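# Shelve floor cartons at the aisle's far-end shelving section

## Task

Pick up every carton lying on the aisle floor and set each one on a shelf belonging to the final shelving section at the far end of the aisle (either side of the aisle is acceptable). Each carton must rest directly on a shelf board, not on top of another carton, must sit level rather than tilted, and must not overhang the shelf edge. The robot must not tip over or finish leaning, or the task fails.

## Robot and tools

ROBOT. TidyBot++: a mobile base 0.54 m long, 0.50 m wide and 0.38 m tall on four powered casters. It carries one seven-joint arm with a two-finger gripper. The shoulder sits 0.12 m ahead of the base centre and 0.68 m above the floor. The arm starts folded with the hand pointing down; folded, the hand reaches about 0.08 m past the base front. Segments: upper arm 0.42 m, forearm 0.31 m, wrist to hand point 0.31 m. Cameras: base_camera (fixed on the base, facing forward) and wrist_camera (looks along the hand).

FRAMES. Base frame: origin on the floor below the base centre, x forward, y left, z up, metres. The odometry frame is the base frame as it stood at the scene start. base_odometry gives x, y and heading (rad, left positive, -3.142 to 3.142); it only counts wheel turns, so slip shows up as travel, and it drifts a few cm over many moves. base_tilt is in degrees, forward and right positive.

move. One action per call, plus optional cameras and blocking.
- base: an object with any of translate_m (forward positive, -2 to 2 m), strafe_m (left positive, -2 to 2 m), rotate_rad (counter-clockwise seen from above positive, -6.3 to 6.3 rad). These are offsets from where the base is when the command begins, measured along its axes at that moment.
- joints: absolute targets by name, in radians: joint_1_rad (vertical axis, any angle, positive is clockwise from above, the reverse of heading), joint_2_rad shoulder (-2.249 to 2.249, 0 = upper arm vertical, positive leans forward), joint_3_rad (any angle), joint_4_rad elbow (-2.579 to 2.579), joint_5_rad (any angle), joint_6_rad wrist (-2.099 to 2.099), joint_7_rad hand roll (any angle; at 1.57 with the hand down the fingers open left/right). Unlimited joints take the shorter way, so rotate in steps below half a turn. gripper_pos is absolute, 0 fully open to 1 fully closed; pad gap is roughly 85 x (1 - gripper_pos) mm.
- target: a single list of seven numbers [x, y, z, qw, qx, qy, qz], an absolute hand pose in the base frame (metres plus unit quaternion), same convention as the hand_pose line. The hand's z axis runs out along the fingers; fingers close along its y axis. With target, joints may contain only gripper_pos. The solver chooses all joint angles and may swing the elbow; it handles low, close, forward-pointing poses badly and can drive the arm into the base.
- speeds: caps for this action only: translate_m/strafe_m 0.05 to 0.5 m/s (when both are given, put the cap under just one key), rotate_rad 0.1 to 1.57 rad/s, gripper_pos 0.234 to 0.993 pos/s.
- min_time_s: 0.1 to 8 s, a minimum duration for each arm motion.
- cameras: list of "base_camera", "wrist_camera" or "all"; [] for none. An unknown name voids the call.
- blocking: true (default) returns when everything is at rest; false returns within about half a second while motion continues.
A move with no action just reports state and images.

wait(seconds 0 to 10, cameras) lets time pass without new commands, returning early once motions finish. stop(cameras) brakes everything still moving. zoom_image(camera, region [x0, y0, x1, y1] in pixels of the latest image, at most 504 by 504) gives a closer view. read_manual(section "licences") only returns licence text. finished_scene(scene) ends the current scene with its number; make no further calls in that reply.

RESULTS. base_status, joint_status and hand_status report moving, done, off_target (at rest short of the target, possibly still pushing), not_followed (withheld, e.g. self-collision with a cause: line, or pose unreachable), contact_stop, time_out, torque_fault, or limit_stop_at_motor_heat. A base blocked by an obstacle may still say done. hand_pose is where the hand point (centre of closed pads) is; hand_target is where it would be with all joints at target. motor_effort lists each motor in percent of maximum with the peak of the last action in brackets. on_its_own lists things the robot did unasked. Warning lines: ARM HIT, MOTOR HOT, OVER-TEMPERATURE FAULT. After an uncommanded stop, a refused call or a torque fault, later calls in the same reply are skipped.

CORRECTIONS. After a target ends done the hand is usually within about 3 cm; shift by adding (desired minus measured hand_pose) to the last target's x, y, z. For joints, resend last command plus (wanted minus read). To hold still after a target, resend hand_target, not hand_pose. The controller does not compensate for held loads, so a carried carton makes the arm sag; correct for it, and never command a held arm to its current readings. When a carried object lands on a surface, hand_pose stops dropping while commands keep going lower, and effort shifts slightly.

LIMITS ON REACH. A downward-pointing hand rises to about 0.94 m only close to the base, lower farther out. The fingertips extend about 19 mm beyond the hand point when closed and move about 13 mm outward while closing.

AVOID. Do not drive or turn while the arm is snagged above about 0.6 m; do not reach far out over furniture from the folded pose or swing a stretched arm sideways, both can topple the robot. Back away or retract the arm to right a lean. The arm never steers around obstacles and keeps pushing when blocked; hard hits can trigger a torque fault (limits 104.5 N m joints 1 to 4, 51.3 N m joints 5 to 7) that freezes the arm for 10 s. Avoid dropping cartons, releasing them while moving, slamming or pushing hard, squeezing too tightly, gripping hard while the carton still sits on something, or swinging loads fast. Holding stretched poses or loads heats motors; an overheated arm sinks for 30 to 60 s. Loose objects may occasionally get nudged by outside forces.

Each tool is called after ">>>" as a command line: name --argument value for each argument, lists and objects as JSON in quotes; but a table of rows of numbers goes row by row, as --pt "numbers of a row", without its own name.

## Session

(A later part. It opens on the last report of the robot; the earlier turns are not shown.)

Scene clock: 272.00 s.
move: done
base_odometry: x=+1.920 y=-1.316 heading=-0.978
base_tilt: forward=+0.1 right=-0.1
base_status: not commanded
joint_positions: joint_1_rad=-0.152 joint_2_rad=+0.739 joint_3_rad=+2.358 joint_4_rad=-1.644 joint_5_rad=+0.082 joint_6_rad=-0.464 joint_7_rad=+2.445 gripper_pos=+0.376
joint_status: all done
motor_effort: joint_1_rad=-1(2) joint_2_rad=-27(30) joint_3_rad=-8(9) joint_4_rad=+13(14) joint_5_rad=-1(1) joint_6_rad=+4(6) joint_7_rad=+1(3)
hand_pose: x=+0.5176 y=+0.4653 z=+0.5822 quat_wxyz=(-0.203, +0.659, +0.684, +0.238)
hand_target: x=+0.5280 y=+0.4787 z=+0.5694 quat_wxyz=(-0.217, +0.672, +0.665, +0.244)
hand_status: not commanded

>>> move --joints '{"gripper_pos": 0.12}' --speeds '{"gripper_pos": 0.234}' --cameras '["wrist_camera"]'

>>> move --joints '{"joint_1_rad": -0.07, "joint_2_rad": 0.65, "joint_3_rad": 2.33, "joint_4_rad": -1.68, "joint_5_rad": -0.02, "joint_6_rad": -0.55, "joint_7_rad": 2.46}' --min_time_s 2 --cameras '["wrist_camera"]'

Scene clock: 274.00 s.
move: done
base_odometry: x=+1.920 y=-1.316 heading=-0.978
base_tilt: forward=+0.1 right=-0.1
base_status: not commanded
joint_positions: joint_1_rad=-0.152 joint_2_rad=+0.749 joint_3_rad=+2.357 joint_4_rad=-1.644 joint_5_rad=+0.087 joint_6_rad=-0.462 joint_7_rad=+2.445 gripper_pos=+0.120
joint_status: all done
motor_effort: joint_1_rad=-2(2) joint_2_rad=-28(29) joint_3_rad=-9(9) joint_4_rad=+13(13) joint_5_rad=-1(2) joint_6_rad=+4(6) joint_7_rad=+1(2)
hand_pose: x=+0.5174 y=+0.4652 z=+0.5777 quat_wxyz=(-0.204, +0.659, +0.684, +0.236)
hand_target: x=+0.5280 y=+0.4787 z=+0.5694 quat_wxyz=(-0.217, +0.672, +0.665, +0.244)
hand_status: not commanded

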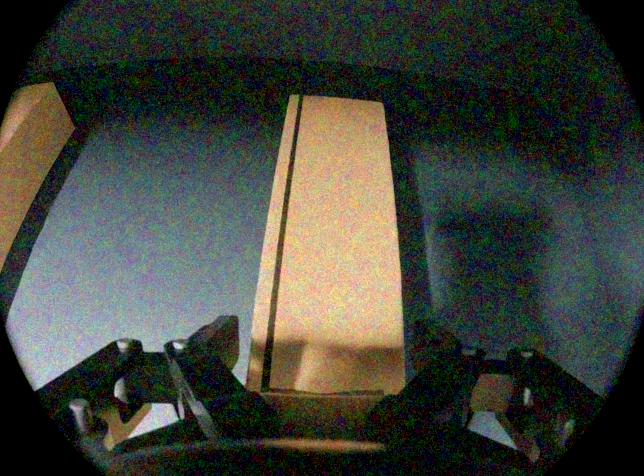

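Scene clock: 276.30 s.
move: done
base_odometry: x=+1.920 y=-1.316 heading=-0.978
base_tilt: forward=+0.1 right=-0.1
base_status: not commanded
joint_positions: joint_1_rad=-0.086 joint_2_rad=+0.668 joint_3_rad=+2.351 joint_4_rad=-1.651 joint_5_rad=+0.017 joint_6_rad=-0.506 joint_7_rad=+2.445 gripper_pos=+0.120
joint_status: all done
motor_effort: joint_1_rad=-1(3) joint_2_rad=-27(30) joint_3_rad=-8(10) joint_4_rad=+13(14) joint_5_rad=-1(2) joint_6_rad=+5(6) joint_7_rad=+1(2)
hand_pose: x=+0.5317 y=+0.4397 z=+0.6122 quat_wxyz=(-0.200, +0.684, +0.657, +0.244)
hand_target: x=+0.5049 y=+0.4327 z=+0.6122 quat_wxyz=(-0.214, +0.683, +0.663, +0.219)
hand_status: not commanded

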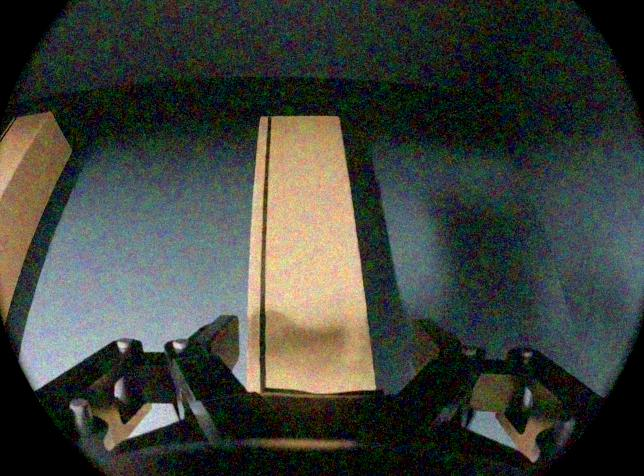

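>>> move --base '{"translate_m": 0.008}' --speeds '{"translate_m": 0.05}'

>>> move --joints '{"joint_1_rad": 0.134, "joint_2_rad": 0.53, "joint_3_rad": 2.30, "joint_4_rad": -1.73, "joint_5_rad": -0.16, "joint_6_rad": -0.65, "joint_7_rad": 2.67}' --min_time_s 3 --cameras '["wrist_camera"]'

Scene clock: 277.63 s.
move: done
base_odometry: x=+1.925 y=-1.323 heading=-0.977
base_tilt: forward=+0.1 right=-0.1
base_status: done
joint_positions: joint_1_rad=-0.083 joint_2_rad=+0.666 joint_3_rad=+2.349 joint_4_rad=-1.653 joint_5_rad=+0.016 joint_6_rad=-0.507 joint_7_rad=+2.445 gripper_pos=+0.120
joint_status: not commanded
motor_effort: joint_1_rad=-1(2) joint_2_rad=-27(29) joint_3_rad=-8(9) joint_4_rad=+13(15) joint_5_rad=-1(2) joint_6_rad=+5(6) joint_7_rad=+1(1)
hand_pose: x=+0.5306 y=+0.4389 z=+0.6129 quat_wxyz=(-0.200, +0.684, +0.657, +0.244)
hand_target: x=+0.5049 y=+0.4327 z=+0.6122 quat_wxyz=(-0.214, +0.683, +0.663, +0.219)
hand_status: not commanded
pictures: none

Scene clock: 280.93 s.
move: done
base_odometry: x=+1.925 y=-1.323 heading=-0.977
base_tilt: forward=+0.1 right=-0.1
base_status: not commanded
joint_positions: joint_1_rad=+0.119 joint_2_rad=+0.550 joint_3_rad=+2.320 joint_4_rad=-1.700 joint_5_rad=-0.123 joint_6_rad=-0.606 joint_7_rad=+2.612 gripper_pos=+0.120
joint_status: all done
motor_effort: joint_1_rad=-1(3) joint_2_rad=-24(29) joint_3_rad=-7(9) joint_4_rad=+14(15) joint_5_rad=-1(2) joint_6_rad=+4(6) joint_7_rad=+1(2)
hand_pose: x=+0.5486 y=+0.3608 z=+0.6491 quat_wxyz=(-0.187, +0.699, +0.644, +0.249)
hand_target: x=+0.5198 y=+0.3586 z=+0.6488 quat_wxyz=(-0.199, +0.682, +0.665, +0.231)
hand_status: not commanded

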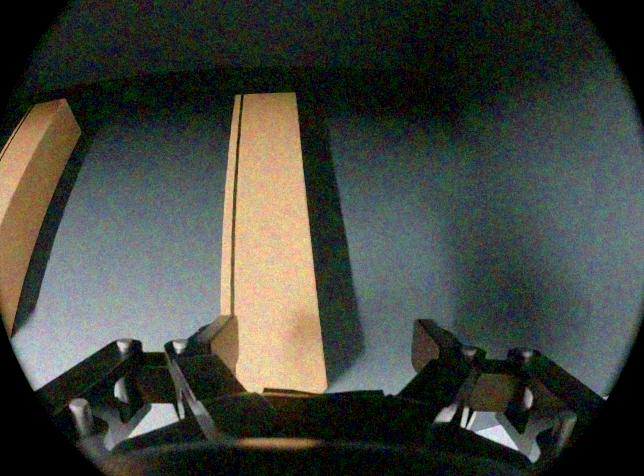

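>>> move --base '{"strafe_m": -0.22}' --speeds '{"strafe_m": 0.3}' --cameras '["all"]'

Scene clock: 282.83 s.
move: done
base_odometry: x=+1.742 y=-1.446 heading=-0.977
base_tilt: forward=+0.1 right=-0.1
base_status: done
joint_positions: joint_1_rad=+0.132 joint_2_rad=+0.547 joint_3_rad=+2.312 joint_4_rad=-1.702 joint_5_rad=-0.126 joint_6_rad=-0.609 joint_7_rad=+2.612 gripper_pos=+0.120
joint_status: not commanded
motor_effort: joint_1_rad=-1(4) joint_2_rad=-23(24) joint_3_rad=-7(9) joint_4_rad=+14(15) joint_5_rad=-2(2) joint_6_rad=+4(5) joint_7_rad=+1(1)
hand_pose: x=+0.5492 y=+0.3583 z=+0.6515 quat_wxyz=(-0.188, +0.701, +0.641, +0.251)
hand_target: x=+0.5198 y=+0.3586 z=+0.6488 quat_wxyz=(-0.199, +0.682, +0.665, +0.231)
hand_status: not commanded
pictures: base_camera, wrist_camera

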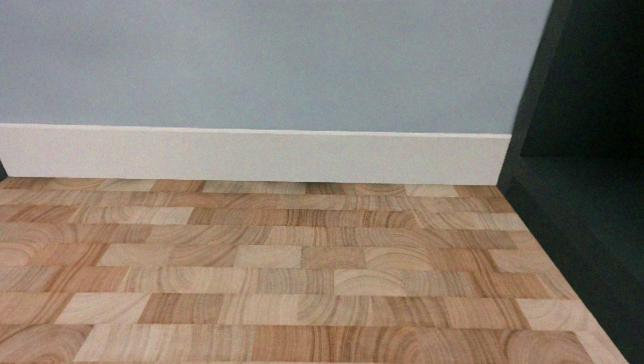

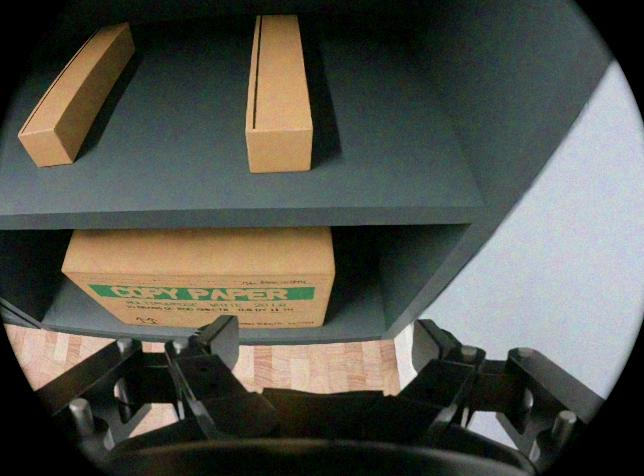

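>>> finished_scene --scene 1

The scene is finished: the task was done.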